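# Push cart through self-closing door, park in yellow bay

## Task

Move the utility cart through the self-closing door into the other room and park it in the yellow bay so all four wheels sit inside the tape lines, none touching the tape. The case of copy paper must be in the cart's top tray and not overhang any edge. At the end the door must be closed. One or both robots may be used, but neither may tip over or be left leaning.

## Robot and tools

Robots: r1 and r2 are identical Hello Robot Stretch 4 units. Each has an omni-wheel base, a lift on a mast, an arm that extends forward, and a wrist (yaw, pitch, roll) with a gripper. Each is about 1.6 m tall, and its base rim lies within 0.23 m of the base origin. Each robot reports in its own frames, so only camera images, lidar_m and wrist_depth_mm show where the two stand relative to each other.

Frames: the base frame has its origin on the floor under the base centre, x forward, y left, z up, in metres. hand_pose is in this frame and is only approximate. The odometry frame is the base frame at the start of the scene. base_odometry counts wheel turns only, so slip looks like travel. Heading is in rad, left positive, -3.142 to 3.142. If turned_by_wheels and turned_by_imu, summed over one move, disagree by more than about 0.1 rad, the base probably hit something or slipped. base_tilt is in degrees, forward and right positive, with up to about 3 degrees of fixed bias.

Tool move: arguments r1, r2, cameras, blocking. blocking must be false or the call is refused. It returns in about 0.5 s while motion continues. Each robot's entry may hold base, joints, speeds, pace, contact_limits, or end_of_arm alone. A robot left out gets no new command. base is relative to where the base last reported itself: translate_m (forward +, -2 to 2 m), strafe_m (left +, -2 to 2 m), rotate_rad (counter-clockwise +, -3.2 to 3.2). translate_m and strafe_m may be combined into one straight diagonal drive; rotate_rad must be alone. joints are absolute targets: lift_m 0 to 1.2; arm_m 0 to 0.55; wrist_yaw_rad -1.134 to 4.276 (0 forward, left +, 3.14 folded back); wrist_pitch_rad -1.117 to 4.259 (0 level, 1.57 down); wrist_roll_rad -1.117 to 4.259 (clockwise + seen from behind); gripper_m -0.038 to 0.141, the fingertip gap, biased by up to 0.015. Joint targets past range get clipped; other bad values are refused; unknown keys make the call invalid. pace is slow, default, fast or max (base 0.1/0.3/0.4/0.6 m/s and 1/2/3/4 rad/s; lift 0.15 to 0.5 m/s; arm 0.1 to 0.7 m/s). A high lift slows the base, down to 0.3 m/s at 1.2 m. speeds sets a per-joint top speed (not gripper). contact_limits, 0 to 1 (default 0.5), for arm_m, lift_m, translate_m, strafe_m, rotate_rad, must sit beside its own command; a base limit persists until the next base command. end_of_arm: enable_torque revives motors after torque_fault. No action runs over 15 s; a move times out at 14 s. A new move overrides only what it names. Example: {"r1": {"base": {"translate_m": 0.3}, "joints": {"gripper_m": 0.05}, "pace": "fast"}, "blocking": false}. A move with no action returns full state, all images and the scene number.

Tool wait: seconds 0 to 10, optional cameras. It returns early once any running move comes to rest. wait(0) shows the line "earlier move".

Tool stop: brakes every running motion on both robots and re-holds slack wheels; check its "stop:" line and repeat if wheels still roll.

Tool zoom_image: camera name and region [x0, y0, x1, y1] in pixels, at most 504 by 504, on the latest image of that camera.

Tool finished_scene: scene is the current scene's number. It is final; the goal must hold without the robots.

Cameras: r1_head_camera, r1_head_left_camera, r1_head_right_camera, r1_wrist_camera, the same for r2, or all. Images may lag the state slightly; the pictures line gives their order.

Results: base_status and joint_status read moving, done, off_target, contact_stop, time_out, limit_stop_at_own_body, limit_stop_at_tilt or torque_fault. The move line sums each robot's worst status. Robots not named appear under "as last shown" with "not commanded". After any refused call or unplanned stop, the later move, wait and finished_scene calls in that reply are skipped. on_its_own reports things like slack joints or held targets. lidar_m gives 12 distances in 30-degree sectors, counter-clockwise from straight ahead (4th left, 7th behind, 10th right); "-" is nothing seen or closer than 0.25 m; thin legs and glass may be missed. wrist_depth_mm is a 7 by 7 grid, 100 to 2000 mm. motor_effort is percent of max with peak in brackets; servo_current is mA for wrist and gripper servos.

Gripping: command a gap more than 0.015 below the object width; about 0.06 below resists tugs. To close behind a handle or bar use -0.02 or less. A gripper reading of done does not prove a grasp; look for a rise in gripper servo_current. Keep lift contact limit at least 0.3 for a 2 kg load, 0.15 for 1 kg.

Self-collision risks: gripper over the base with lift below about 0.2 (0.45 pointing down); wrist tilted up while rolled; yaw plus pitch below about -1.1; a folded-back wrist tilting or rolling. Avoid lift targets under 0.02 or over 1.18 at max pace.

Cautions: thinking time lets the scene run on. Never press the robots into each other; once bases touch, a few mm more is a hard press, and gripping the other robot's fingers counts. The two bases may differ by about 3 cm per metre, so sharing a load can tip a robot. Avoid turning, driving or stopping with over 1 kg held and arm_m above 0.2. Leaning over 6 degrees makes joints and wheels go slack. Avoid slams, hard hits on fixed or heavy things, drops and letting loose parts fall; a loose object may be nudged now and then.

Each tool is called after "Call:" in YAML: its name, and indented under it one key for each argument.

## Session

Call:
move:
  blocking: false

Scene clock: 0.00 s.
r1.base_odometry: x=+0.000 y=+0.000 heading=+0.000
r1.turned_by_wheels: +0.000
r1.turned_by_imu: +0.000
r1.base_tilt: forward=-1.6 right=+1.3
r1.lidar_m: 1.92 2.25 3.81 1.93 0.97 0.84 0.83 0.93 0.77 0.76 0.93 1.59
r1.base_status: not commanded
r1.joint_positions: lift_m=+0.127 arm_m=+0.000 wrist_yaw_rad=+3.089 wrist_pitch_rad=+0.002 wrist_roll_rad=+0.000 gripper_m=+0.056
r1.joint_status: not commanded
r1.measured_speeds: all 0
r1.motor_effort: lift_m=+20 arm_m=-4 wheel_0=+0 wheel_1=+1 wheel_2=+1
r1.servo_current: wrist_yaw_rad=39 wrist_pitch_rad=46 wrist_roll_rad=65 gripper_m=39
r1.hand_pose: x=-0.1125 y=+0.1024 z=+0.3046 quat_wxyz=(+0.026, -0.001, +0.000, +1.000) (m; r1's base frame)
r1.wrist_depth_mm: 137 138 - - - - - / 113 139 - - - - - / 117 140 224 - - - - / 137 161 - - - - - / - - - - - - - / - - 191 - 187 - - / 842 759 750 788 788 732 768
r2.base_odometry: x=+0.000 y=+0.000 heading=+0.000
r2.turned_by_wheels: +0.000
r2.turned_by_imu: +0.000
r2.base_tilt: forward=-0.6 right=+0.1
r2.lidar_m: 2.02 1.45 1.40 1.49 2.01 2.22 2.34 3.17 1.60 3.62 2.59 2.46
r2.base_status: not commanded
r2.joint_positions: lift_m=+0.295 arm_m=+0.000 wrist_yaw_rad=+3.133 wrist_pitch_rad=+0.002 wrist_roll_rad=+0.000 gripper_m=+0.056
r2.joint_status: not commanded
r2.measured_speeds: all 0
r2.motor_effort: lift_m=+18 arm_m=-4 wheel_0=+0 wheel_1=-1 wheel_2=+0
r2.servo_current: wrist_yaw_rad=46 wrist_pitch_rad=39 wrist_roll_rad=46 gripper_m=59
r2.hand_pose: x=-0.1167 y=+0.0898 z=+0.4727 quat_wxyz=(+0.004, -0.001, +0.000, +1.000) (m; r2's base frame)
r2.wrist_depth_mm: - 140 - - - - - / - 126 150 - - - - / - 130 185 - - - - / 144 143 272 - - - - / 229 - - - - - - / 226 1576 196 1576 190 1618 1464 / 226 1060 1138 - - 1025 1060
pictures: r1_head_camera, r1_head_left_camera, r1_head_right_camera, r1_wrist_camera, r2_head_camera, r2_head_left_camera, r2_head_right_camera, r2_wrist_camera
Images, in order (width x height): r1_head_camera 420x560, r1_head_left_camera 420x672, r1_head_right_camera 420x672, r1_wrist_camera 616x392, r2_head_camera 420x560, r2_head_left_camera 420x672, r2_head_right_camera 420x672, r2_wrist_camera 616x392.

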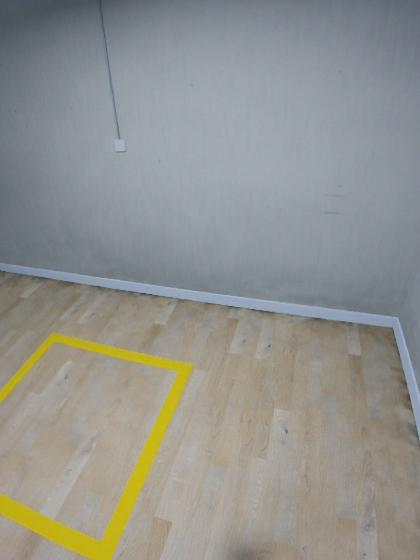

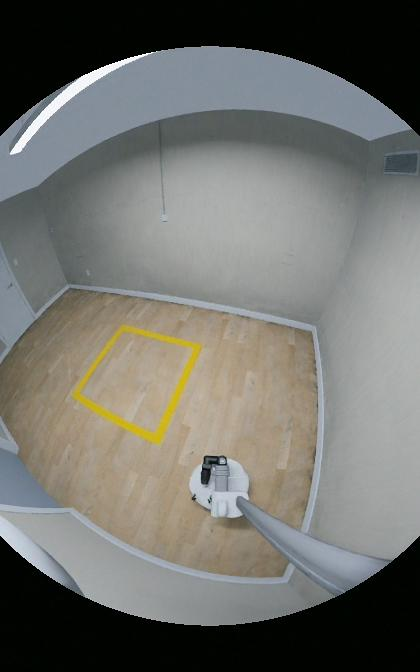

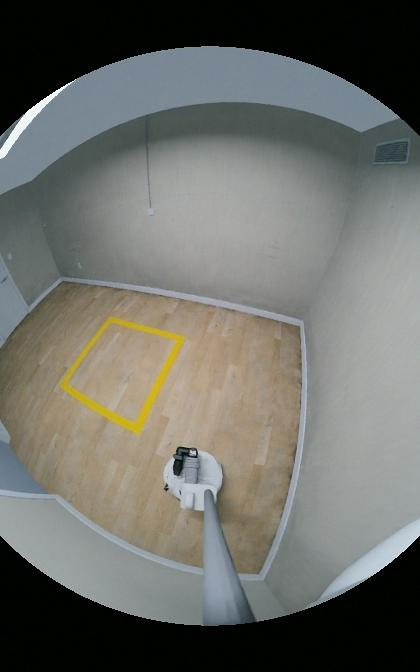

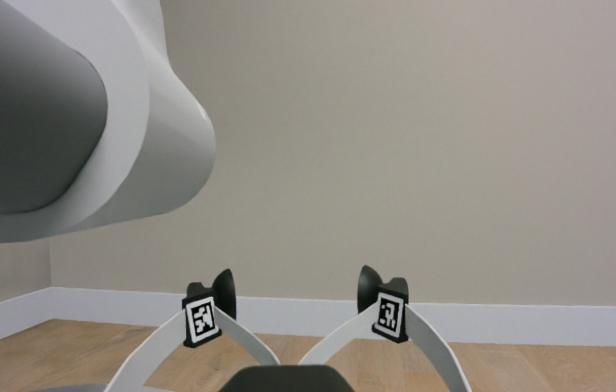

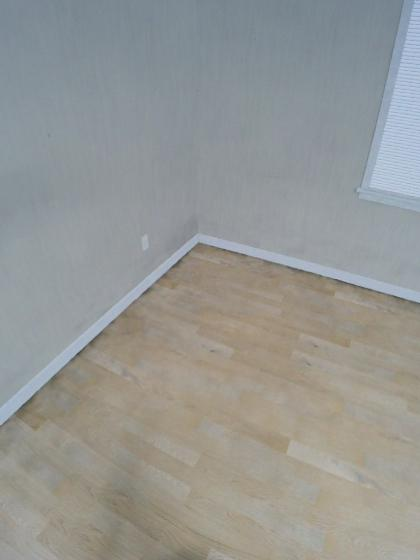

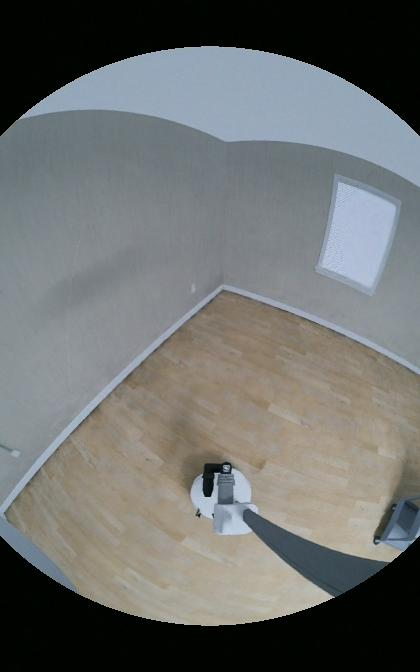

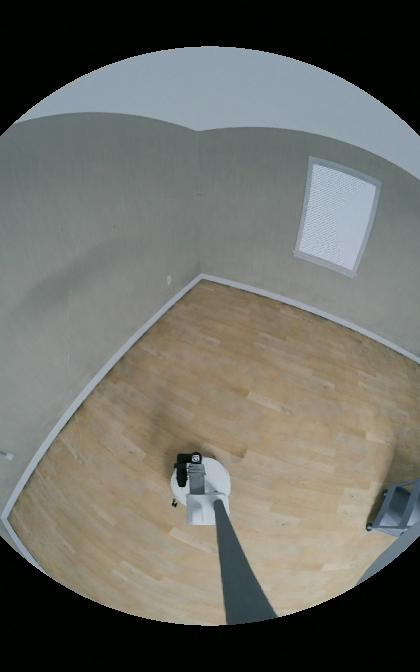

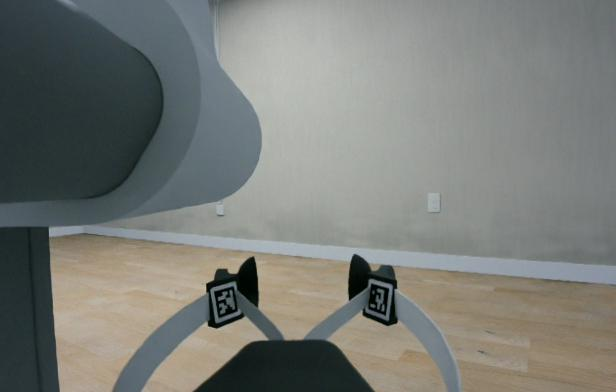

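Call:
move:
  blocking: false
  r1: {"base":{"rotate_rad":1.4}}
  r2: {"base":{"rotate_rad":-1.5}}

Call:
wait:
  seconds: 3

Call:
wait:
  seconds: 1
  cameras: ["all"]

Scene clock: 3.97 s.
move: r1 moving; r2 moving
r1.base_odometry: x=+0.000 y=+0.000 heading=+0.252
r1.turned_by_wheels: +0.252
r1.turned_by_imu: +0.252
r1.base_tilt: forward=-1.6 right=+1.2
r1.lidar_m: 1.98 2.71 3.66 1.25 0.89 0.80 0.87 0.80 0.77 0.82 1.11 1.92
r1.base_status: rotate_rad moving
r1.joint_positions: lift_m=+0.127 arm_m=+0.000 wrist_yaw_rad=+3.089 wrist_pitch_rad=+0.002 wrist_roll_rad=+0.000 gripper_m=+0.056
r1.joint_status: not commanded
r1.measured_speeds: translate_m=-0.001 strafe_m=-0.001 rotate_rad=+0.980 lift_m=+0.000 arm_m=+0.000 wrist_yaw_rad=+0.000 wrist_pitch_rad=+0.000 wrist_roll_rad=+0.000
r1.motor_effort: lift_m=+20(20) arm_m=-4(4) wheel_0=-8(9) wheel_1=-6(9) wheel_2=-7(7)
r1.servo_current: wrist_yaw_rad=59(59) wrist_pitch_rad=39(46) wrist_roll_rad=46(59) gripper_m=39(39)
r1.hand_pose: x=-0.1125 y=+0.1024 z=+0.3046 quat_wxyz=(+0.026, -0.001, +0.000, +1.000) (m; r1's base frame)
r1.wrist_depth_mm: 136 138 - - - - - / 113 139 - - - - - / 114 140 226 - - - - / 137 160 - - - - - / - - - - - - - / - 1060 190 - 187 - - / 778 750 750 798 750 699 732
r2.base_odometry: x=+0.000 y=+0.000 heading=-0.252
r2.turned_by_wheels: -0.252
r2.turned_by_imu: -0.244
r2.base_tilt: forward=-0.7 right=+0.1
r2.lidar_m: 2.52 1.62 1.40 1.40 1.67 2.23 2.24 2.64 1.59 1.63 2.93 2.49
r2.base_status: rotate_rad moving
r2.joint_positions: lift_m=+0.295 arm_m=+0.000 wrist_yaw_rad=+3.133 wrist_pitch_rad=+0.002 wrist_roll_rad=+0.000 gripper_m=+0.056
r2.joint_status: not commanded
r2.measured_speeds: translate_m=+0.000 strafe_m=+0.000 rotate_rad=-0.974 lift_m=+0.000 arm_m=+0.000 wrist_yaw_rad=+0.000 wrist_pitch_rad=+0.000 wrist_roll_rad=+0.000
r2.motor_effort: lift_m=+18(18) arm_m=-4(4) wheel_0=+8(9) wheel_1=+8(10) wheel_2=+9(11)
r2.servo_current: wrist_yaw_rad=33(52) wrist_pitch_rad=39(46) wrist_roll_rad=52(52) gripper_m=39(59)
r2.hand_pose: x=-0.1167 y=+0.0898 z=+0.4727 quat_wxyz=(+0.004, -0.001, +0.000, +1.000) (m; r2's base frame)
r2.wrist_depth_mm: - 141 - - - - - / - 127 150 - - - - / - 130 184 - - - - / 144 143 272 - - - - / 229 - - - - - - / 227 1576 196 1576 190 1661 1464 / 226 1060 1138 - - 1060 1060
pictures: none

Scene clock: 5.43 s.
earlier move: r1 done; r2 moving
r1.base_odometry: x=+0.000 y=+0.000 heading=+1.399
r1.turned_by_wheels: +1.148
r1.turned_by_imu: +1.154
r1.base_tilt: forward=-1.6 right=+1.3
r1.lidar_m: 2.67 1.14 0.86 0.83 0.91 0.79 0.77 0.83 1.23 1.94 2.05 2.99
r1.base_status: done
r1.joint_positions: lift_m=+0.127 arm_m=+0.000 wrist_yaw_rad=+3.089 wrist_pitch_rad=+0.002 wrist_roll_rad=+0.000 gripper_m=+0.056
r1.joint_status: not commanded
r1.measured_speeds: all 0
r1.motor_effort: lift_m=+20(20) arm_m=-4(4) wheel_0=-3(10) wheel_1=-2(9) wheel_2=-1(8)
r1.servo_current: wrist_yaw_rad=52(65) wrist_pitch_rad=39(52) wrist_roll_rad=46(65) gripper_m=39(46)
r1.hand_pose: x=-0.1125 y=+0.1024 z=+0.3046 quat_wxyz=(+0.026, -0.001, +0.000, +1.000) (m; r1's base frame)
r1.wrist_depth_mm: 136 139 - - - - - / 113 139 - - - - - / 118 140 229 - - - - / 137 162 - - - - - / - - - - - - - / - - 190 - 188 - - / 788 707 759 143 759 778 809
r2.base_odometry: x=+0.000 y=+0.000 heading=-1.499
r2.turned_by_wheels: -1.248
r2.turned_by_imu: -1.215
r2.base_tilt: forward=-0.7 right=+0.0
r2.lidar_m: 3.29 2.55 2.45 1.88 1.44 1.39 1.53 2.23 2.22 2.36 3.43 1.62
r2.base_status: rotate_rad moving
r2.joint_positions: lift_m=+0.295 arm_m=+0.000 wrist_yaw_rad=+3.133 wrist_pitch_rad=+0.002 wrist_roll_rad=+0.000 gripper_m=+0.056
r2.joint_status: not commanded
r2.measured_speeds: all 0
r2.motor_effort: lift_m=+18(18) arm_m=-4(4) wheel_0=+5(11) wheel_1=+1(11) wheel_2=+2(11)
r2.servo_current: wrist_yaw_rad=39(59) wrist_pitch_rad=39(46) wrist_roll_rad=52(52) gripper_m=46(59)
r2.hand_pose: x=-0.1167 y=+0.0898 z=+0.4727 quat_wxyz=(+0.004, -0.001, +0.000, +1.000) (m; r2's base frame)
r2.wrist_depth_mm: - 141 - - - - - / - 126 141 - - - - / - 129 185 - - - - / 144 143 263 - - - - / 230 - - - - - - / 228 1576 196 1336 190 - - / 226 1060 1138 - - 1060 1060
wait: 1.47 of 3 s (r1 has come to rest)
pictures: none

Scene clock: 5.50 s.
earlier move: r2 done
r1.base_odometry: x=+0.000 y=+0.000 heading=+1.399
r1.turned_by_wheels: +0.000
r1.turned_by_imu: +0.000
r1.base_tilt: forward=-1.6 right=+1.3
r1.lidar_m: 2.67 1.13 0.85 0.83 0.91 0.80 0.76 0.83 1.21 1.94 2.01 2.96
r1.base_status: done
r1.joint_positions: lift_m=+0.127 arm_m=+0.000 wrist_yaw_rad=+3.089 wrist_pitch_rad=+0.002 wrist_roll_rad=+0.000 gripper_m=+0.056
r1.joint_status: not commanded
r1.measured_speeds: all 0
r1.motor_effort: lift_m=+20(20) arm_m=-4(4) wheel_0=-3(10) wheel_1=-2(9) wheel_2=-2(8)
r1.servo_current: wrist_yaw_rad=33(65) wrist_pitch_rad=33(52) wrist_roll_rad=52(65) gripper_m=39(46)
r1.hand_pose: x=-0.1125 y=+0.1024 z=+0.3046 quat_wxyz=(+0.026, -0.001, +0.000, +1.000) (m; r1's base frame)
r1.wrist_depth_mm: 136 139 - - - - - / 113 139 - - - - - / 117 140 228 - - - - / 137 161 - - - - - / - - - - - - - / - - 190 - 187 - - / 788 707 759 143 741 788 820
r2.base_odometry: x=+0.000 y=+0.000 heading=-1.499
r2.turned_by_wheels: +0.000
r2.turned_by_imu: +0.000
r2.base_tilt: forward=-0.6 right=+0.1
r2.lidar_m: 3.34 2.53 2.50 1.87 1.44 1.40 1.52 2.20 2.23 2.38 3.46 1.60
r2.base_status: done
r2.joint_positions: lift_m=+0.295 arm_m=+0.000 wrist_yaw_rad=+3.133 wrist_pitch_rad=+0.002 wrist_roll_rad=+0.000 gripper_m=+0.056
r2.joint_status: not commanded
r2.measured_speeds: all 0
r2.motor_effort: lift_m=+18(18) arm_m=-4(4) wheel_0=+3(11) wheel_1=+1(11) wheel_2=+2(11)
r2.servo_current: wrist_yaw_rad=39(59) wrist_pitch_rad=39(46) wrist_roll_rad=52(52) gripper_m=39(59)
r2.hand_pose: x=-0.1167 y=+0.0898 z=+0.4727 quat_wxyz=(+0.004, -0.001, +0.000, +1.000) (m; r2's base frame)
r2.wrist_depth_mm: - 140 - - - - - / - 126 142 - - - - / - 130 185 - - - - / 144 143 265 - - - - / 229 - - - - - - / 228 1537 196 1336 190 - - / 226 1060 1138 - - 1042 1078
wait: 0.07 of 1 s (r2 has come to rest)
pictures: r1_head_camera, r1_head_left_camera, r1_head_right_camera, r1_wrist_camera, r2_head_camera, r2_head_left_camera, r2_head_right_camera, r2_wrist_camera
Images, in order (width x height): r1_head_camera 420x560, r1_head_left_camera 420x672, r1_head_right_camera 420x672, r1_wrist_camera 616x392, r2_head_camera 420x560, r2_head_left_camera 420x672, r2_head_right_camera 420x672, r2_wrist_camera 616x392.

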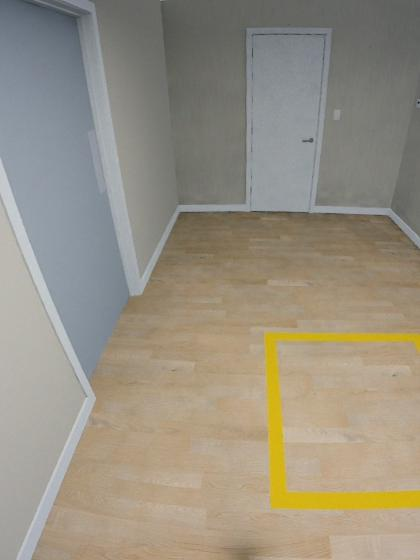

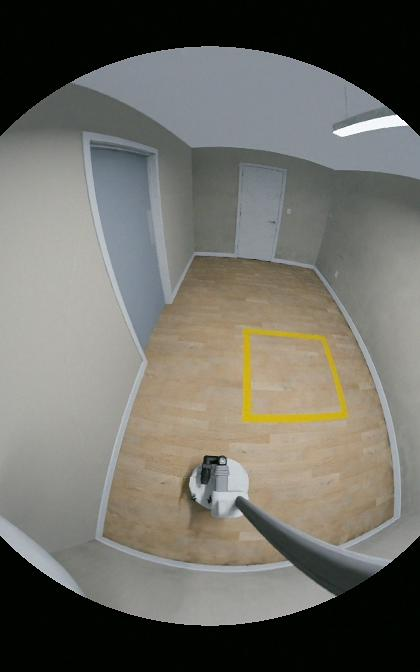

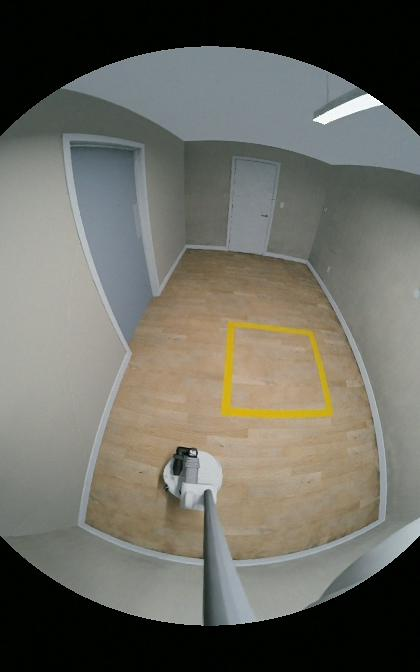

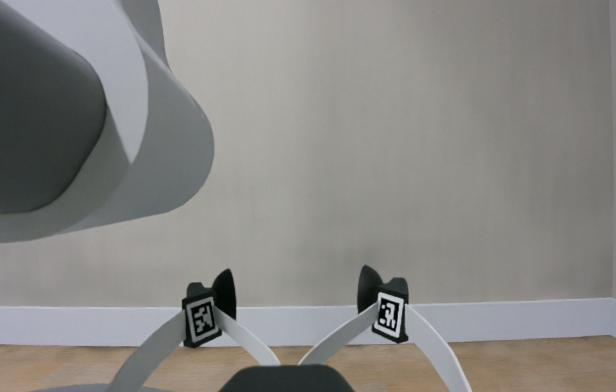

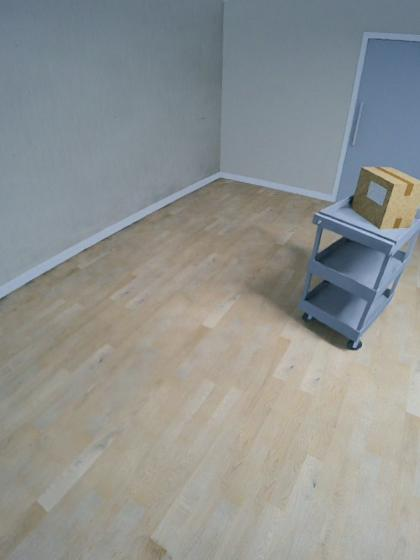

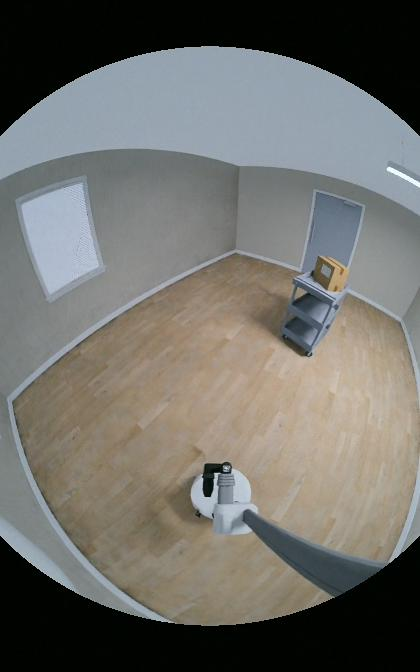

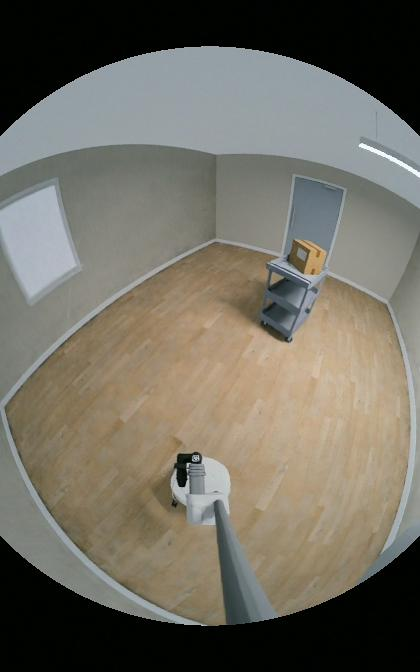

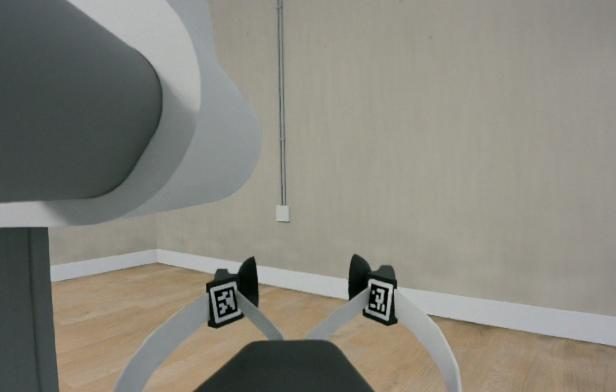

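Call:
zoom_image:
  camera: "r2_head_camera"
  region: [280, 20, 420, 360]

Call:
zoom_image:
  camera: "r1_head_camera"
  region: [0, 0, 200, 420]

Call:
zoom_image:
  camera: "r2_head_right_camera"
  region: [220, 140, 420, 360]

Scaled by 1.482 from the camera's 420x560 image, which has a finer 1200x1600 frame.

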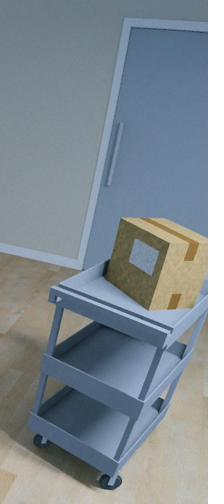

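Scaled by 1.200 from the camera's 420x560 image, which has a finer 600x800 frame.

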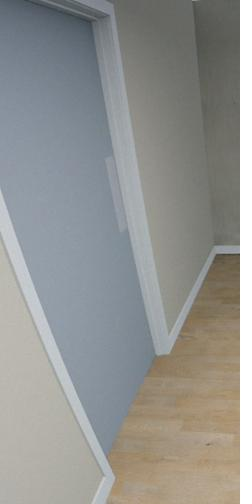

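Scaled by 2.291 from the camera's 420x672 image, which has a finer 600x960 frame.

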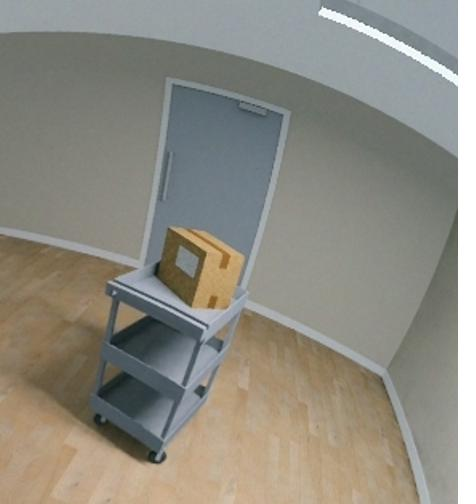

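Call:
move:
  blocking: false
  r2: {"base":{"translate_m":0.7},"joints":{"lift_m":0.6}}

Call:
wait:
  seconds: 5

Call:
move:
  blocking: false
  r2: {"base":{"rotate_rad":-0.7}}

Call:
wait:
  seconds: 3

Call:
wait:
  seconds: 0.2
  cameras: ["r2_head_camera","r2_head_right_camera","r2_head_left_camera"]

Scene clock: 63.13 s.
move: r2 moving
r1: as last shown
r1.lidar_m: 2.65 1.15 0.85 0.84 0.89 0.81 0.76 0.85 1.22 1.93 2.04 2.96
r1.motor_effort: lift_m=+20(20) arm_m=-4(4) wheel_0=-3(4) wheel_1=-2(3) wheel_2=-2(2)
r1.servo_current: wrist_yaw_rad=52(52) wrist_pitch_rad=46(46) wrist_roll_rad=46(65) gripper_m=46(46)
r1.wrist_depth_mm: 136 138 - - - - - / 113 139 - - - - - / 117 139 229 - - - - / 137 162 - - - - - / - - - - - - - / - - 190 - 188 - - / 788 715 759 143 741 768 820
r2.base_odometry: x=+0.002 y=-0.031 heading=-1.499
r2.turned_by_wheels: +0.000
r2.turned_by_imu: +0.000
r2.base_tilt: forward=-0.7 right=+0.0
r2.lidar_m: 3.33 2.52 2.47 1.92 1.45 1.42 1.55 2.23 2.24 2.41 3.51 1.60
r2.base_status: translate_m moving
r2.joint_positions: lift_m=+0.333 arm_m=+0.000 wrist_yaw_rad=+3.133 wrist_pitch_rad=+0.002 wrist_roll_rad=+0.000 gripper_m=+0.056
r2.joint_status: lift_m moving
r2.measured_speeds: translate_m=+0.121 strafe_m=+0.001 rotate_rad=-0.001 lift_m=+0.146 arm_m=+0.000 wrist_yaw_rad=+0.000 wrist_pitch_rad=+0.000 wrist_roll_rad=+0.000
r2.motor_effort: lift_m=+24(24) arm_m=-4(4) wheel_0=+5(10) wheel_1=+5(7) wheel_2=-12(13)
r2.servo_current: wrist_yaw_rad=46(59) wrist_pitch_rad=46(46) wrist_roll_rad=46(59) gripper_m=52(52)
r2.hand_pose: x=-0.1167 y=+0.0898 z=+0.5104 quat_wxyz=(+0.004, -0.001, +0.000, +1.000) (m; r2's base frame)
r2.wrist_depth_mm: - 140 264 - - - - / - 126 141 - - - - / - 130 182 - - - - / 144 144 270 - - - - / 229 - - - - - - / 226 1661 196 1397 191 - - / 236 1138 1182 - - 1098 1060
pictures: none

Scene clock: 66.47 s.
earlier move: r2 done
r1.base_odometry: x=+0.000 y=+0.000 heading=+1.399
r1.turned_by_wheels: +0.000
r1.turned_by_imu: +0.000
r1.base_tilt: forward=-1.6 right=+1.3
r1.lidar_m: 2.68 1.14 0.85 0.83 0.90 0.79 0.76 0.82 1.24 1.92 2.05 2.99
r1.base_status: not commanded
r1.joint_positions: lift_m=+0.127 arm_m=+0.000 wrist_yaw_rad=+3.089 wrist_pitch_rad=+0.002 wrist_roll_rad=+0.000 gripper_m=+0.056
r1.joint_status: not commanded
r1.measured_speeds: all 0
r1.motor_effort: lift_m=+20(20) arm_m=-4(4) wheel_0=-4(4) wheel_1=-2(3) wheel_2=-2(2)
r1.servo_current: wrist_yaw_rad=59(72) wrist_pitch_rad=46(52) wrist_roll_rad=39(65) gripper_m=46(52)
r1.hand_pose: x=-0.1125 y=+0.1024 z=+0.3046 quat_wxyz=(+0.026, -0.001, +0.000, +1.000) (m; r1's base frame)
r1.wrist_depth_mm: 136 138 - - - - - / 113 139 - - - - - / 118 140 229 - - - - / 137 161 - - - - - / - - - - - - - / - - 190 - 187 - - / 798 699 741 143 750 778 820
r2.base_odometry: x=+0.050 y=-0.698 heading=-1.499
r2.turned_by_wheels: +0.000
r2.turned_by_imu: +0.001
r2.base_tilt: forward=-0.7 right=+0.1
r2.lidar_m: 2.80 2.14 2.06 2.27 2.05 1.99 2.14 2.67 2.62 2.77 1.10 1.12
r2.base_status: done
r2.joint_positions: lift_m=+0.600 arm_m=+0.000 wrist_yaw_rad=+3.133 wrist_pitch_rad=+0.002 wrist_roll_rad=+0.000 gripper_m=+0.056
r2.joint_status: all done
r2.measured_speeds: all 0
r2.motor_effort: lift_m=+21(26) arm_m=-4(4) wheel_0=+2(10) wheel_1=+3(8) wheel_2=-2(15)
r2.servo_current: wrist_yaw_rad=65(65) wrist_pitch_rad=39(46) wrist_roll_rad=52(59) gripper_m=46(52)
r2.hand_pose: x=-0.1167 y=+0.0898 z=+0.7775 quat_wxyz=(+0.004, -0.001, +0.000, +1.000) (m; r2's base frame)
r2.wrist_depth_mm: - 141 - - - - - / - 126 149 - - - - / - 129 183 - - - - / 144 143 270 - - - - / 229 - - - - - - / 227 - 197 - 191 - - / 225 1661 1808 - - 1618 1576
wait: 3.33 of 5 s (r2 has come to rest)
pictures: none

Scene clock: 66.97 s.
move: r2 moving
r1: as last shown
r1.lidar_m: 2.65 1.16 0.86 0.84 0.90 0.78 0.76 0.84 1.22 1.93 2.05 2.96
r1.servo_current: wrist_yaw_rad=33(59) wrist_pitch_rad=46(46) wrist_roll_rad=46(46) gripper_m=46(46)
r1.wrist_depth_mm: 136 138 - - - - - / 113 139 - - - - - / 117 139 227 - - - - / 137 162 - - - - - / - - - - - - - / - - 190 - 187 - - / 798 715 750 143 732 778 809
r2.base_odometry: x=+0.050 y=-0.698 heading=-1.751
r2.turned_by_wheels: -0.252
r2.turned_by_imu: -0.244
r2.base_tilt: forward=-0.7 right=+0.0
r2.lidar_m: 3.66 2.33 2.08 2.11 2.21 1.98 2.00 2.46 2.62 2.65 3.27 1.09
r2.base_status: rotate_rad moving
r2.joint_positions: lift_m=+0.600 arm_m=+0.000 wrist_yaw_rad=+3.133 wrist_pitch_rad=+0.002 wrist_roll_rad=+0.000 gripper_m=+0.056
r2.joint_status: not commanded
r2.measured_speeds: translate_m=-0.001 strafe_m=+0.001 rotate_rad=-0.976 lift_m=+0.000 arm_m=+0.000 wrist_yaw_rad=+0.000 wrist_pitch_rad=+0.000 wrist_roll_rad=+0.000
r2.motor_effort: lift_m=+21(21) arm_m=-4(4) wheel_0=+8(11) wheel_1=+8(10) wheel_2=+11(11)
r2.servo_current: wrist_yaw_rad=46(59) wrist_pitch_rad=39(46) wrist_roll_rad=39(59) gripper_m=46(52)
r2.hand_pose: x=-0.1167 y=+0.0898 z=+0.7775 quat_wxyz=(+0.004, -0.001, +0.000, +1.000) (m; r2's base frame)
r2.wrist_depth_mm: - 141 - - - - - / - 126 149 - - - - / - 129 182 - - - - / 144 143 271 - - - - / 229 - - - - - - / 227 - 196 - 191 - - / 226 1661 1756 - - 1661 1576
pictures: none

Scene clock: 67.93 s.
earlier move: r2 done
r1.base_odometry: x=+0.000 y=+0.000 heading=+1.399
r1.turned_by_wheels: +0.000
r1.turned_by_imu: +0.000
r1.base_tilt: forward=-1.6 right=+1.3
r1.lidar_m: 2.65 1.15 0.86 0.84 0.91 0.80 0.78 0.82 1.24 1.93 2.07 2.98
r1.base_status: not commanded
r1.joint_positions: lift_m=+0.127 arm_m=+0.000 wrist_yaw_rad=+3.089 wrist_pitch_rad=+0.002 wrist_roll_rad=+0.000 gripper_m=+0.056
r1.joint_status: not commanded
r1.measured_speeds: all 0
r1.motor_effort: lift_m=+20(20) arm_m=-4(4) wheel_0=-3(4) wheel_1=-2(3) wheel_2=-1(2)
r1.servo_current: wrist_yaw_rad=59(65) wrist_pitch_rad=46(52) wrist_roll_rad=46(59) gripper_m=46(52)
r1.hand_pose: x=-0.1125 y=+0.1024 z=+0.3046 quat_wxyz=(+0.026, -0.001, +0.000, +1.000) (m; r1's base frame)
r1.wrist_depth_mm: 137 138 - - - - - / 113 139 - - - - - / 118 140 228 - - - - / 137 162 - - - - - / - - - - - - - / - - 190 - 187 - - / 798 699 759 143 741 778 820
r2.base_odometry: x=+0.050 y=-0.698 heading=-2.198
r2.turned_by_wheels: -0.448
r2.turned_by_imu: -0.436
r2.base_tilt: forward=-0.7 right=+0.1
r2.lidar_m: 1.10 3.32 2.25 2.09 2.15 2.15 1.99 2.03 2.61 2.62 2.68 1.12
r2.base_status: done
r2.joint_positions: lift_m=+0.600 arm_m=+0.000 wrist_yaw_rad=+3.133 wrist_pitch_rad=+0.002 wrist_roll_rad=+0.000 gripper_m=+0.056
r2.joint_status: not commanded
r2.measured_speeds: all 0
r2.motor_effort: lift_m=+21(21) arm_m=-4(4) wheel_0=+4(11) wheel_1=+2(11) wheel_2=+3(11)
r2.servo_current: wrist_yaw_rad=52(59) wrist_pitch_rad=39(46) wrist_roll_rad=59(59) gripper_m=46(52)
r2.hand_pose: x=-0.1167 y=+0.0898 z=+0.7775 quat_wxyz=(+0.004, -0.001, +0.000, +1.000) (m; r2's base frame)
r2.wrist_depth_mm: - 141 - - - - - / - 126 150 - - - - / - 129 184 - - - - / 144 143 273 - - - - / 230 - - - - - - / 227 - 196 - 191 - - / 225 1708 1808 - - 1708 1661
wait: 0.97 of 3 s (r2 has come to rest)
pictures: none

Scene clock: 68.13 s.
r1.base_odometry: x=+0.000 y=+0.000 heading=+1.399
r1.turned_by_wheels: +0.000
r1.turned_by_imu: +0.000
r1.base_tilt: forward=-1.5 right=+1.3
r1.lidar_m: 2.64 1.14 0.87 0.83 0.91 0.79 0.77 0.83 1.25 1.94 2.06 2.97
r1.base_status: not commanded
r1.joint_positions: lift_m=+0.127 arm_m=+0.000 wrist_yaw_rad=+3.089 wrist_pitch_rad=+0.002 wrist_roll_rad=+0.000 gripper_m=+0.056
r1.joint_status: not commanded
r1.measured_speeds: all 0
r1.motor_effort: lift_m=+20(20) arm_m=-4(4) wheel_0=-3(4) wheel_1=-2(3) wheel_2=-2(2)
r1.servo_current: wrist_yaw_rad=39(65) wrist_pitch_rad=39(52) wrist_roll_rad=46(59) gripper_m=39(52)
r1.hand_pose: x=-0.1125 y=+0.1024 z=+0.3046 quat_wxyz=(+0.026, -0.001, +0.000, +1.000) (m; r1's base frame)
r1.wrist_depth_mm: 136 138 - - - - - / 113 139 - - - - - / 118 139 228 - - - - / 137 161 - - - - - / - - - - - - - / - - 190 - 188 - - / 788 707 768 143 741 778 820
r2.base_odometry: x=+0.050 y=-0.698 heading=-2.198
r2.turned_by_wheels: +0.000
r2.turned_by_imu: +0.000
r2.base_tilt: forward=-0.7 right=+0.1
r2.lidar_m: 1.11 3.34 2.28 2.07 2.14 2.14 1.95 2.01 2.59 2.62 2.66 1.10
r2.base_status: done
r2.joint_positions: lift_m=+0.600 arm_m=+0.000 wrist_yaw_rad=+3.133 wrist_pitch_rad=+0.002 wrist_roll_rad=+0.000 gripper_m=+0.056
r2.joint_status: not commanded
r2.measured_speeds: all 0
r2.motor_effort: lift_m=+21(21) arm_m=-4(4) wheel_0=+4(11) wheel_1=+2(11) wheel_2=+3(11)
r2.servo_current: wrist_yaw_rad=46(59) wrist_pitch_rad=33(46) wrist_roll_rad=39(59) gripper_m=52(52)
r2.hand_pose: x=-0.1167 y=+0.0898 z=+0.7775 quat_wxyz=(+0.004, -0.001, +0.000, +1.000) (m; r2's base frame)
r2.wrist_depth_mm: - 141 - - - - - / - 126 151 - - - - / - 129 185 - - - - / 144 143 272 - - - - / 229 - - - - - - / 228 - 196 - 191 - - / 226 1661 1808 - - 1708 1661
wait: 0.20 s; no rest
pictures: r2_head_camera, r2_head_left_camera, r2_head_right_camera
Images, in order (width x height): r2_head_camera 420x560, r2_head_left_camera 420x672, r2_head_right_camera 420x672.

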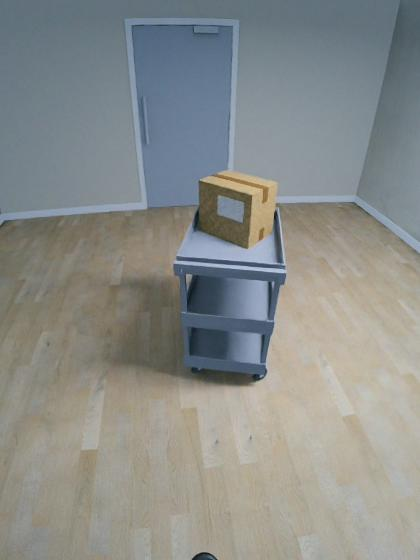

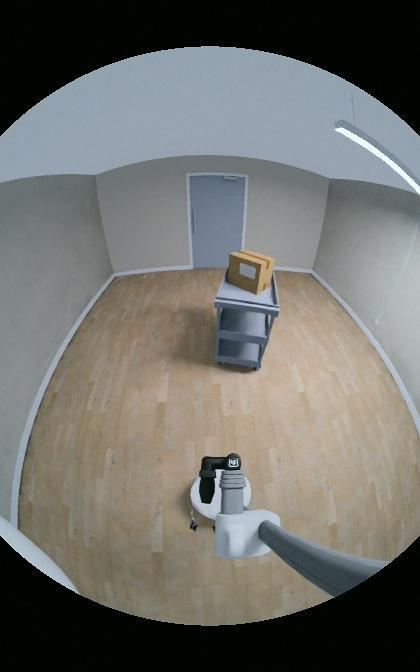

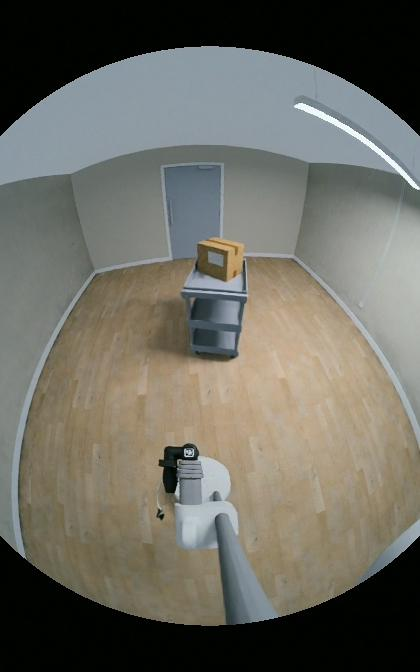

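Call:
zoom_image:
  camera: "r2_head_camera"
  region: [100, 0, 320, 400]

Call:
zoom_image:
  camera: "r2_head_camera"
  region: [170, 160, 300, 300]

Call:
zoom_image:
  camera: "r2_head_camera"
  region: [170, 250, 300, 400]

Scaled by 1.260 from the camera's 420x560 image, which has a finer 1200x1600 frame.

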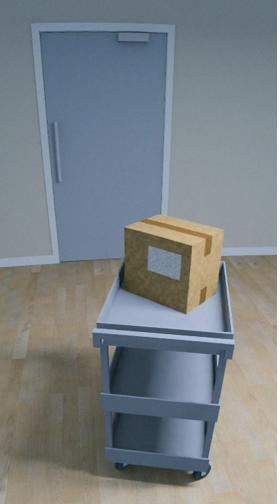

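Scaled by 3.600 from the camera's 420x560 image, which has a finer 1200x1600 frame.

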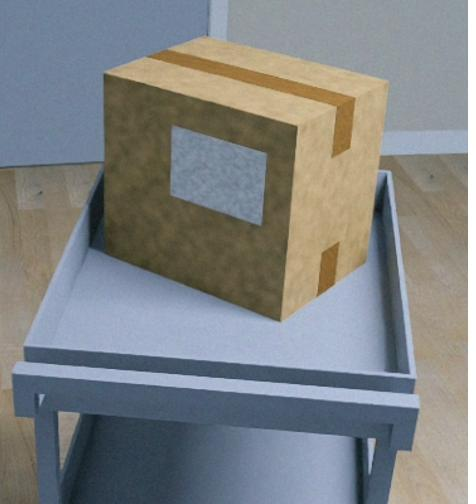

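Scaled by 3.360 from the camera's 420x560 image, which has a finer 1200x1600 frame.

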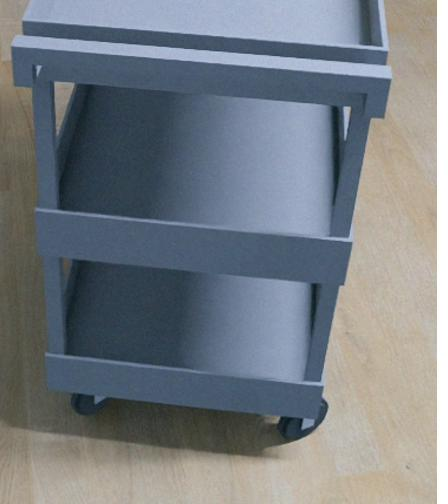

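Call:
move:
  blocking: false
  r1: {"base":{"rotate_rad":-0.17},"joints":{"lift_m":0.7}}
  r2: {"base":{"strafe_m":0.62,"translate_m":0.3},"joints":{"lift_m":0.7,"wrist_yaw_rad":0,"gripper_m":0.12}}

Call:
wait:
  seconds: 2

Call:
move:
  blocking: false
  r1: {"base":{"translate_m":1.2}}

Call:
wait:
  seconds: 6

Call:
wait:
  seconds: 3
  cameras: ["r2_head_camera","r2_wrist_camera","r1_head_camera"]

Scene clock: 132.97 s.
move: r1 moving; r2 moving
r1.base_odometry: x=+0.000 y=+0.000 heading=+1.236
r1.turned_by_wheels: -0.163
r1.turned_by_imu: -0.164
r1.base_tilt: forward=-1.6 right=+1.2
r1.lidar_m: 3.92 1.32 0.90 0.84 0.84 0.84 0.77 0.78 1.07 1.92 1.97 2.53
r1.base_status: rotate_rad moving
r1.joint_positions: lift_m=+0.164 arm_m=+0.000 wrist_yaw_rad=+3.089 wrist_pitch_rad=+0.002 wrist_roll_rad=+0.000 gripper_m=+0.056
r1.joint_status: lift_m moving
r1.measured_speeds: translate_m=+0.000 strafe_m=-0.001 rotate_rad=-0.195 lift_m=+0.146 arm_m=+0.000 wrist_yaw_rad=+0.000 wrist_pitch_rad=+0.000 wrist_roll_rad=+0.000
r1.motor_effort: lift_m=+27(28) arm_m=-4(4) wheel_0=+3(7) wheel_1=+1(8) wheel_2=+1(7)
r1.servo_current: wrist_yaw_rad=65(72) wrist_pitch_rad=52(52) wrist_roll_rad=46(59) gripper_m=39(52)
r1.hand_pose: x=-0.1125 y=+0.1024 z=+0.3421 quat_wxyz=(+0.026, -0.001, +0.000, +1.000) (m; r1's base frame)
r1.wrist_depth_mm: 136 138 - - - - - / 113 139 - - - - - / 118 140 229 - - - - / 137 162 - - - - - / - - - - - - - / - - 190 - 187 - - / - 152 788 143 820 854 842
r2.base_odometry: x=+0.065 y=-0.726 heading=-2.199
r2.turned_by_wheels: -0.001
r2.turned_by_imu: +0.000
r2.base_tilt: forward=-0.7 right=+0.1
r2.lidar_m: 1.11 3.32 2.27 2.05 2.14 2.14 1.99 2.02 2.63 2.65 2.72 1.10
r2.base_status: translate_m moving; strafe_m moving
r2.joint_positions: lift_m=+0.638 arm_m=+0.000 wrist_yaw_rad=+2.571 wrist_pitch_rad=+0.002 wrist_roll_rad=+0.000 gripper_m=+0.075
r2.joint_status: lift_m moving; wrist_yaw_rad moving; gripper_m moving
r2.measured_speeds: translate_m=+0.052 strafe_m=+0.109 rotate_rad=-0.002 lift_m=+0.146 arm_m=+0.000 wrist_yaw_rad=-1.735 wrist_pitch_rad=+0.000 wrist_roll_rad=+0.000
r2.motor_effort: lift_m=+24(24) arm_m=-4(4) wheel_0=-8(9) wheel_1=+11(11) wheel_2=-9(9)
r2.servo_current: wrist_yaw_rad=78(130) wrist_pitch_rad=46(46) wrist_roll_rad=39(59) gripper_m=91(98)
r2.hand_pose: x=-0.0244 y=+0.2294 z=+0.8154 quat_wxyz=(+0.282, -0.001, +0.000, +0.960) (m; r2's base frame)
r2.wrist_depth_mm: - - - - - - 1708 / - - - - - - 1756 / - - - - - - 1618 / - - - - - - - / - - - - - - - / - - 189 - 190 - - / 1756 1618 1808 - 1863 1708 1618
pictures: none

Scene clock: 134.97 s.
earlier move: r1 moving; r2 moving
r1.base_odometry: x=+0.000 y=+0.000 heading=+1.230
r1.turned_by_wheels: -0.006
r1.turned_by_imu: -0.007
r1.base_tilt: forward=-1.6 right=+1.3
r1.lidar_m: 3.91 1.35 0.89 0.83 0.86 0.83 0.77 0.79 1.05 1.93 1.96 2.52
r1.base_status: done
r1.joint_positions: lift_m=+0.675 arm_m=+0.000 wrist_yaw_rad=+3.089 wrist_pitch_rad=+0.002 wrist_roll_rad=+0.000 gripper_m=+0.056
r1.joint_status: lift_m moving
r1.measured_speeds: translate_m=+0.000 strafe_m=+0.000 rotate_rad=+0.000 lift_m=+0.127 arm_m=+0.000 wrist_yaw_rad=+0.000 wrist_pitch_rad=+0.000 wrist_roll_rad=+0.000
r1.motor_effort: lift_m=+26(29) arm_m=-4(4) wheel_0=+2(7) wheel_1=+2(8) wheel_2=+1(7)
r1.servo_current: wrist_yaw_rad=46(72) wrist_pitch_rad=39(52) wrist_roll_rad=65(65) gripper_m=39(52)
r1.hand_pose: x=-0.1125 y=+0.1024 z=+0.8523 quat_wxyz=(+0.026, -0.001, +0.000, +1.000) (m; r1's base frame)
r1.wrist_depth_mm: 136 138 - - - - - / 113 139 - - - - - / 118 140 229 - - - - / 137 162 - - - - - / - - - - - - - / - - 190 - 188 - - / - 141 - 137 - - -
r2.base_odometry: x=+0.317 y=-1.197 heading=-2.199
r2.turned_by_wheels: +0.000
r2.turned_by_imu: +0.001
r2.base_tilt: forward=-0.7 right=+0.1
r2.lidar_m: 3.49 2.56 1.78 1.60 1.67 2.19 2.27 2.32 3.00 3.09 1.18 0.99
r2.base_status: translate_m moving; strafe_m moving
r2.joint_positions: lift_m=+0.700 arm_m=+0.000 wrist_yaw_rad=+0.003 wrist_pitch_rad=+0.002 wrist_roll_rad=+0.000 gripper_m=+0.120
r2.joint_status: all done
r2.measured_speeds: translate_m=+0.109 strafe_m=+0.225 rotate_rad=+0.000 lift_m=+0.000 arm_m=+0.000 wrist_yaw_rad=+0.000 wrist_pitch_rad=+0.000 wrist_roll_rad=+0.000
r2.motor_effort: lift_m=+21(24) arm_m=-4(4) wheel_0=-2(11) wheel_1=+3(12) wheel_2=-5(9)
r2.servo_current: wrist_yaw_rad=52(130) wrist_pitch_rad=46(46) wrist_roll_rad=59(59) gripper_m=46(104)
r2.hand_pose: x=+0.4596 y=-0.0866 z=+0.8775 quat_wxyz=(+1.000, +0.000, +0.001, +0.001) (m; r2's base frame)
r2.wrist_depth_mm: - - - - - - - / - - - - - - - / - - - - - 1078 931 / - - - - - 1042 917 / - - - - - 1060 - / - - 201 - 199 - 1229 / 1983 1863 - - 1983 1281 -
wait: 2.00 s; no rest
pictures: none

Scene clock: 135.47 s.
earlier move: r1 moving; r2 moving
move: r1 moving
r1.base_odometry: x=+0.011 y=+0.030 heading=+1.230
r1.turned_by_wheels: +0.000
r1.turned_by_imu: +0.000
r1.base_tilt: forward=-1.6 right=+1.3
r1.lidar_m: 3.88 1.50 0.91 0.83 0.85 0.87 0.80 0.84 1.07 1.92 1.96 2.52
r1.base_status: translate_m moving
r1.joint_positions: lift_m=+0.699 arm_m=+0.000 wrist_yaw_rad=+3.089 wrist_pitch_rad=+0.002 wrist_roll_rad=+0.000 gripper_m=+0.056
r1.joint_status: lift_m moving
r1.measured_speeds: translate_m=+0.123 strafe_m=+0.000 rotate_rad=+0.000 lift_m=+0.000 arm_m=+0.000 wrist_yaw_rad=+0.000 wrist_pitch_rad=+0.000 wrist_roll_rad=+0.000
r1.motor_effort: lift_m=+24(26) arm_m=-4(4) wheel_0=+3(8) wheel_1=+6(7) wheel_2=-9(9)
r1.servo_current: wrist_yaw_rad=46(65) wrist_pitch_rad=33(46) wrist_roll_rad=46(65) gripper_m=33(46)
r1.hand_pose: x=-0.1125 y=+0.1024 z=+0.8771 quat_wxyz=(+0.026, -0.001, +0.000, +1.000) (m; r1's base frame)
r1.wrist_depth_mm: - 138 - - - - - / 112 139 - - - - - / 116 139 218 - - - - / 137 156 - - - - - / - - - - - - - / - - 190 - 187 - - / - 140 - 137 - - -
r2.base_odometry: x=+0.361 y=-1.279 heading=-2.199
r2.turned_by_wheels: +0.000
r2.turned_by_imu: +0.000
r2.base_tilt: forward=-0.7 right=+0.1
r2.lidar_m: 3.45 2.48 1.69 1.55 1.57 2.06 2.29 2.37 3.03 3.19 1.15 1.00
r2.base_status: translate_m moving; strafe_m moving
r2.joint_positions: lift_m=+0.700 arm_m=+0.000 wrist_yaw_rad=+0.003 wrist_pitch_rad=+0.002 wrist_roll_rad=+0.000 gripper_m=+0.120
r2.joint_status: not commanded
r2.measured_speeds: translate_m=+0.055 strafe_m=+0.115 rotate_rad=-0.008 lift_m=+0.000 arm_m=+0.000 wrist_yaw_rad=+0.000 wrist_pitch_rad=+0.000 wrist_roll_rad=+0.000
r2.motor_effort: lift_m=+21(21) arm_m=-4(4) wheel_0=-8(8) wheel_1=+3(4) wheel_2=-4(6)
r2.servo_current: wrist_yaw_rad=46(59) wrist_pitch_rad=46(46) wrist_roll_rad=52(59) gripper_m=52(59)
r2.hand_pose: x=+0.4596 y=-0.0866 z=+0.8775 quat_wxyz=(+1.000, +0.000, +0.001, +0.001) (m; r2's base frame)
r2.wrist_depth_mm: - - - - - - - / - - - - - - - / - - - - - - 946 / - - - - - - 917 / - - - - - - - / - - 201 - 197 - - / 1983 1863 - - 1921 1808 -
pictures: none

Scene clock: 136.27 s.
earlier move: r1 moving; r2 done
r1.base_odometry: x=+0.070 y=+0.199 heading=+1.230
r1.turned_by_wheels: +0.000
r1.turned_by_imu: +0.000
r1.base_tilt: forward=-1.5 right=+1.3
r1.lidar_m: 3.70 1.51 0.93 0.85 0.87 1.09 0.97 1.01 1.32 1.91 1.95 2.50
r1.base_status: translate_m moving
r1.joint_positions: lift_m=+0.699 arm_m=+0.000 wrist_yaw_rad=+3.089 wrist_pitch_rad=+0.002 wrist_roll_rad=+0.000 gripper_m=+0.056
r1.joint_status: all done
r1.measured_speeds: translate_m=+0.303 strafe_m=+0.000 rotate_rad=-0.001 lift_m=+0.000 arm_m=+0.000 wrist_yaw_rad=+0.000 wrist_pitch_rad=+0.000 wrist_roll_rad=+0.000
r1.motor_effort: lift_m=+25(26) arm_m=-4(4) wheel_0=+6(9) wheel_1=+4(7) wheel_2=-6(10)
r1.servo_current: wrist_yaw_rad=46(72) wrist_pitch_rad=46(46) wrist_roll_rad=39(65) gripper_m=39(46)
r1.hand_pose: x=-0.1125 y=+0.1024 z=+0.8771 quat_wxyz=(+0.026, -0.001, +0.000, +1.000) (m; r1's base frame)
r1.wrist_depth_mm: 136 138 - - - - - / 110 138 - - - - - / 117 139 210 - - - - / 137 146 250 - - - - / - - - - - - - / - - 190 - 187 - - / - 141 - 137 - - -
r2.base_odometry: x=+0.375 y=-1.305 heading=-2.199
r2.turned_by_wheels: +0.000
r2.turned_by_imu: +0.000
r2.base_tilt: forward=-0.7 right=+0.1
r2.lidar_m: 3.44 2.44 1.64 1.50 1.54 2.00 2.32 2.39 3.07 3.19 1.12 1.02
r2.base_status: done
r2.joint_positions: lift_m=+0.700 arm_m=+0.000 wrist_yaw_rad=+0.003 wrist_pitch_rad=+0.002 wrist_roll_rad=+0.000 gripper_m=+0.120
r2.joint_status: not commanded
r2.measured_speeds: all 0
r2.motor_effort: lift_m=+21(21) arm_m=-4(4) wheel_0=-3(8) wheel_1=+3(4) wheel_2=-5(6)
r2.servo_current: wrist_yaw_rad=46(59) wrist_pitch_rad=46(46) wrist_roll_rad=39(65) gripper_m=46(59)
r2.hand_pose: x=+0.4596 y=-0.0866 z=+0.8775 quat_wxyz=(+1.000, +0.000, +0.001, +0.001) (m; r2's base frame)
r2.wrist_depth_mm: - - - - - - - / - - - - - - - / - - - - - - 960 / - - - - - - 931 / - - - - - - 732 / - - 202 - 199 - - / 1921 1863 - - 1921 1808 -
wait: 0.80 of 6 s (r2 has come to rest)
pictures: none

Scene clock: 139.27 s.
earlier move: r1 moving
r1.base_odometry: x=+0.367 y=+1.036 heading=+1.230
r1.turned_by_wheels: +0.000
r1.turned_by_imu: +0.000
r1.base_tilt: forward=-1.6 right=+1.3
r1.lidar_m: 2.82 1.53 1.11 0.95 0.96 1.24 1.87 1.90 1.98 1.82 1.85 2.36
r1.base_status: translate_m moving
r1.joint_positions: lift_m=+0.700 arm_m=+0.000 wrist_yaw_rad=+3.089 wrist_pitch_rad=+0.002 wrist_roll_rad=+0.000 gripper_m=+0.056
r1.joint_status: all done
r1.measured_speeds: translate_m=+0.230 strafe_m=+0.000 rotate_rad=-0.002 lift_m=+0.000 arm_m=+0.000 wrist_yaw_rad=+0.000 wrist_pitch_rad=+0.000 wrist_roll_rad=+0.000
r1.motor_effort: lift_m=+25(26) arm_m=-4(4) wheel_0=+3(9) wheel_1=+2(7) wheel_2=-1(10)
r1.servo_current: wrist_yaw_rad=52(72) wrist_pitch_rad=46(52) wrist_roll_rad=52(72) gripper_m=39(52)
r1.hand_pose: x=-0.1125 y=+0.1024 z=+0.8771 quat_wxyz=(+0.026, -0.001, +0.000, +1.000) (m; r1's base frame)
r1.wrist_depth_mm: 136 138 - - - - - / 112 139 - - - - - / 116 140 220 - - - - / 136 159 - - - - - / - - - - - - - / - - 190 - 187 - - / - 151 188 153 - - -
r2.base_odometry: x=+0.375 y=-1.305 heading=-2.199
r2.turned_by_wheels: +0.000
r2.turned_by_imu: +0.000
r2.base_tilt: forward=-0.7 right=+0.1
r2.lidar_m: 3.43 2.40 1.64 1.51 1.54 2.04 2.33 2.39 3.06 3.21 1.13 1.01
r2.base_status: done
r2.joint_positions: lift_m=+0.700 arm_m=+0.000 wrist_yaw_rad=+0.003 wrist_pitch_rad=+0.002 wrist_roll_rad=+0.000 gripper_m=+0.120
r2.joint_status: not commanded
r2.measured_speeds: all 0
r2.motor_effort: lift_m=+21(21) arm_m=-4(4) wheel_0=-2(8) wheel_1=+3(4) wheel_2=-5(6)
r2.servo_current: wrist_yaw_rad=39(59) wrist_pitch_rad=33(46) wrist_roll_rad=46(65) gripper_m=52(59)
r2.hand_pose: x=+0.4596 y=-0.0866 z=+0.8775 quat_wxyz=(+1.000, +0.000, +0.001, +0.001) (m; r2's base frame)
r2.wrist_depth_mm: - - - - - - - / - - - - - - - / - - - - - - 946 / - - - - - - 960 / - - - - - - 732 / - - 201 - 200 - - / 1983 1863 - - 1983 1756 -
wait: 3.00 s; no rest
pictures: r1_head_camera, r2_head_camera, r2_wrist_camera
Images, in order (width x height): r1_head_camera 420x560, r2_head_camera 420x560, r2_wrist_camera 616x392.

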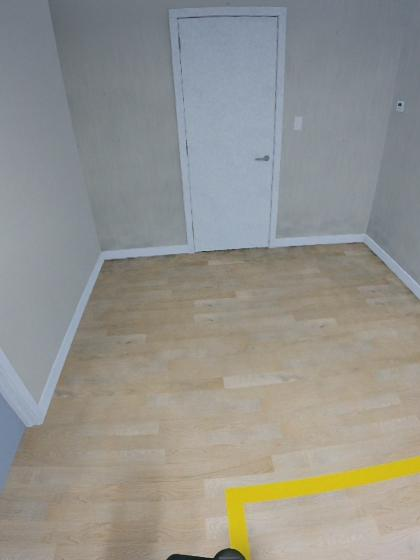

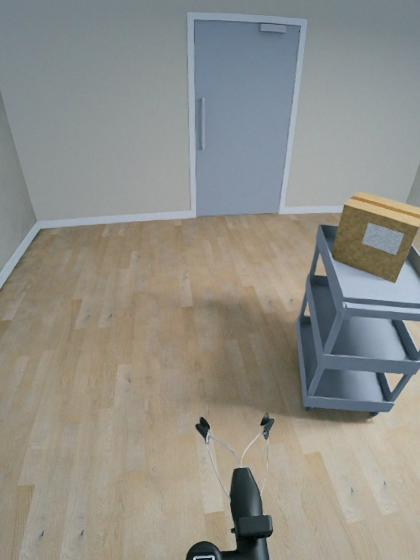

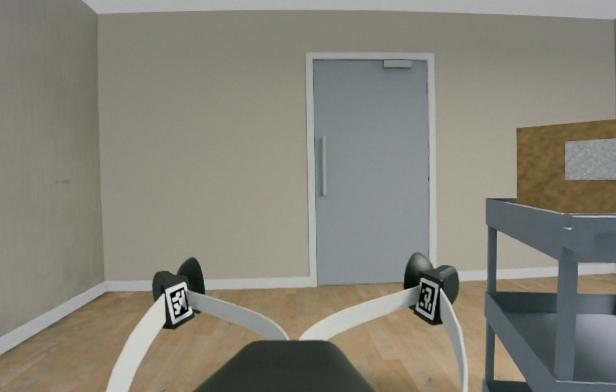

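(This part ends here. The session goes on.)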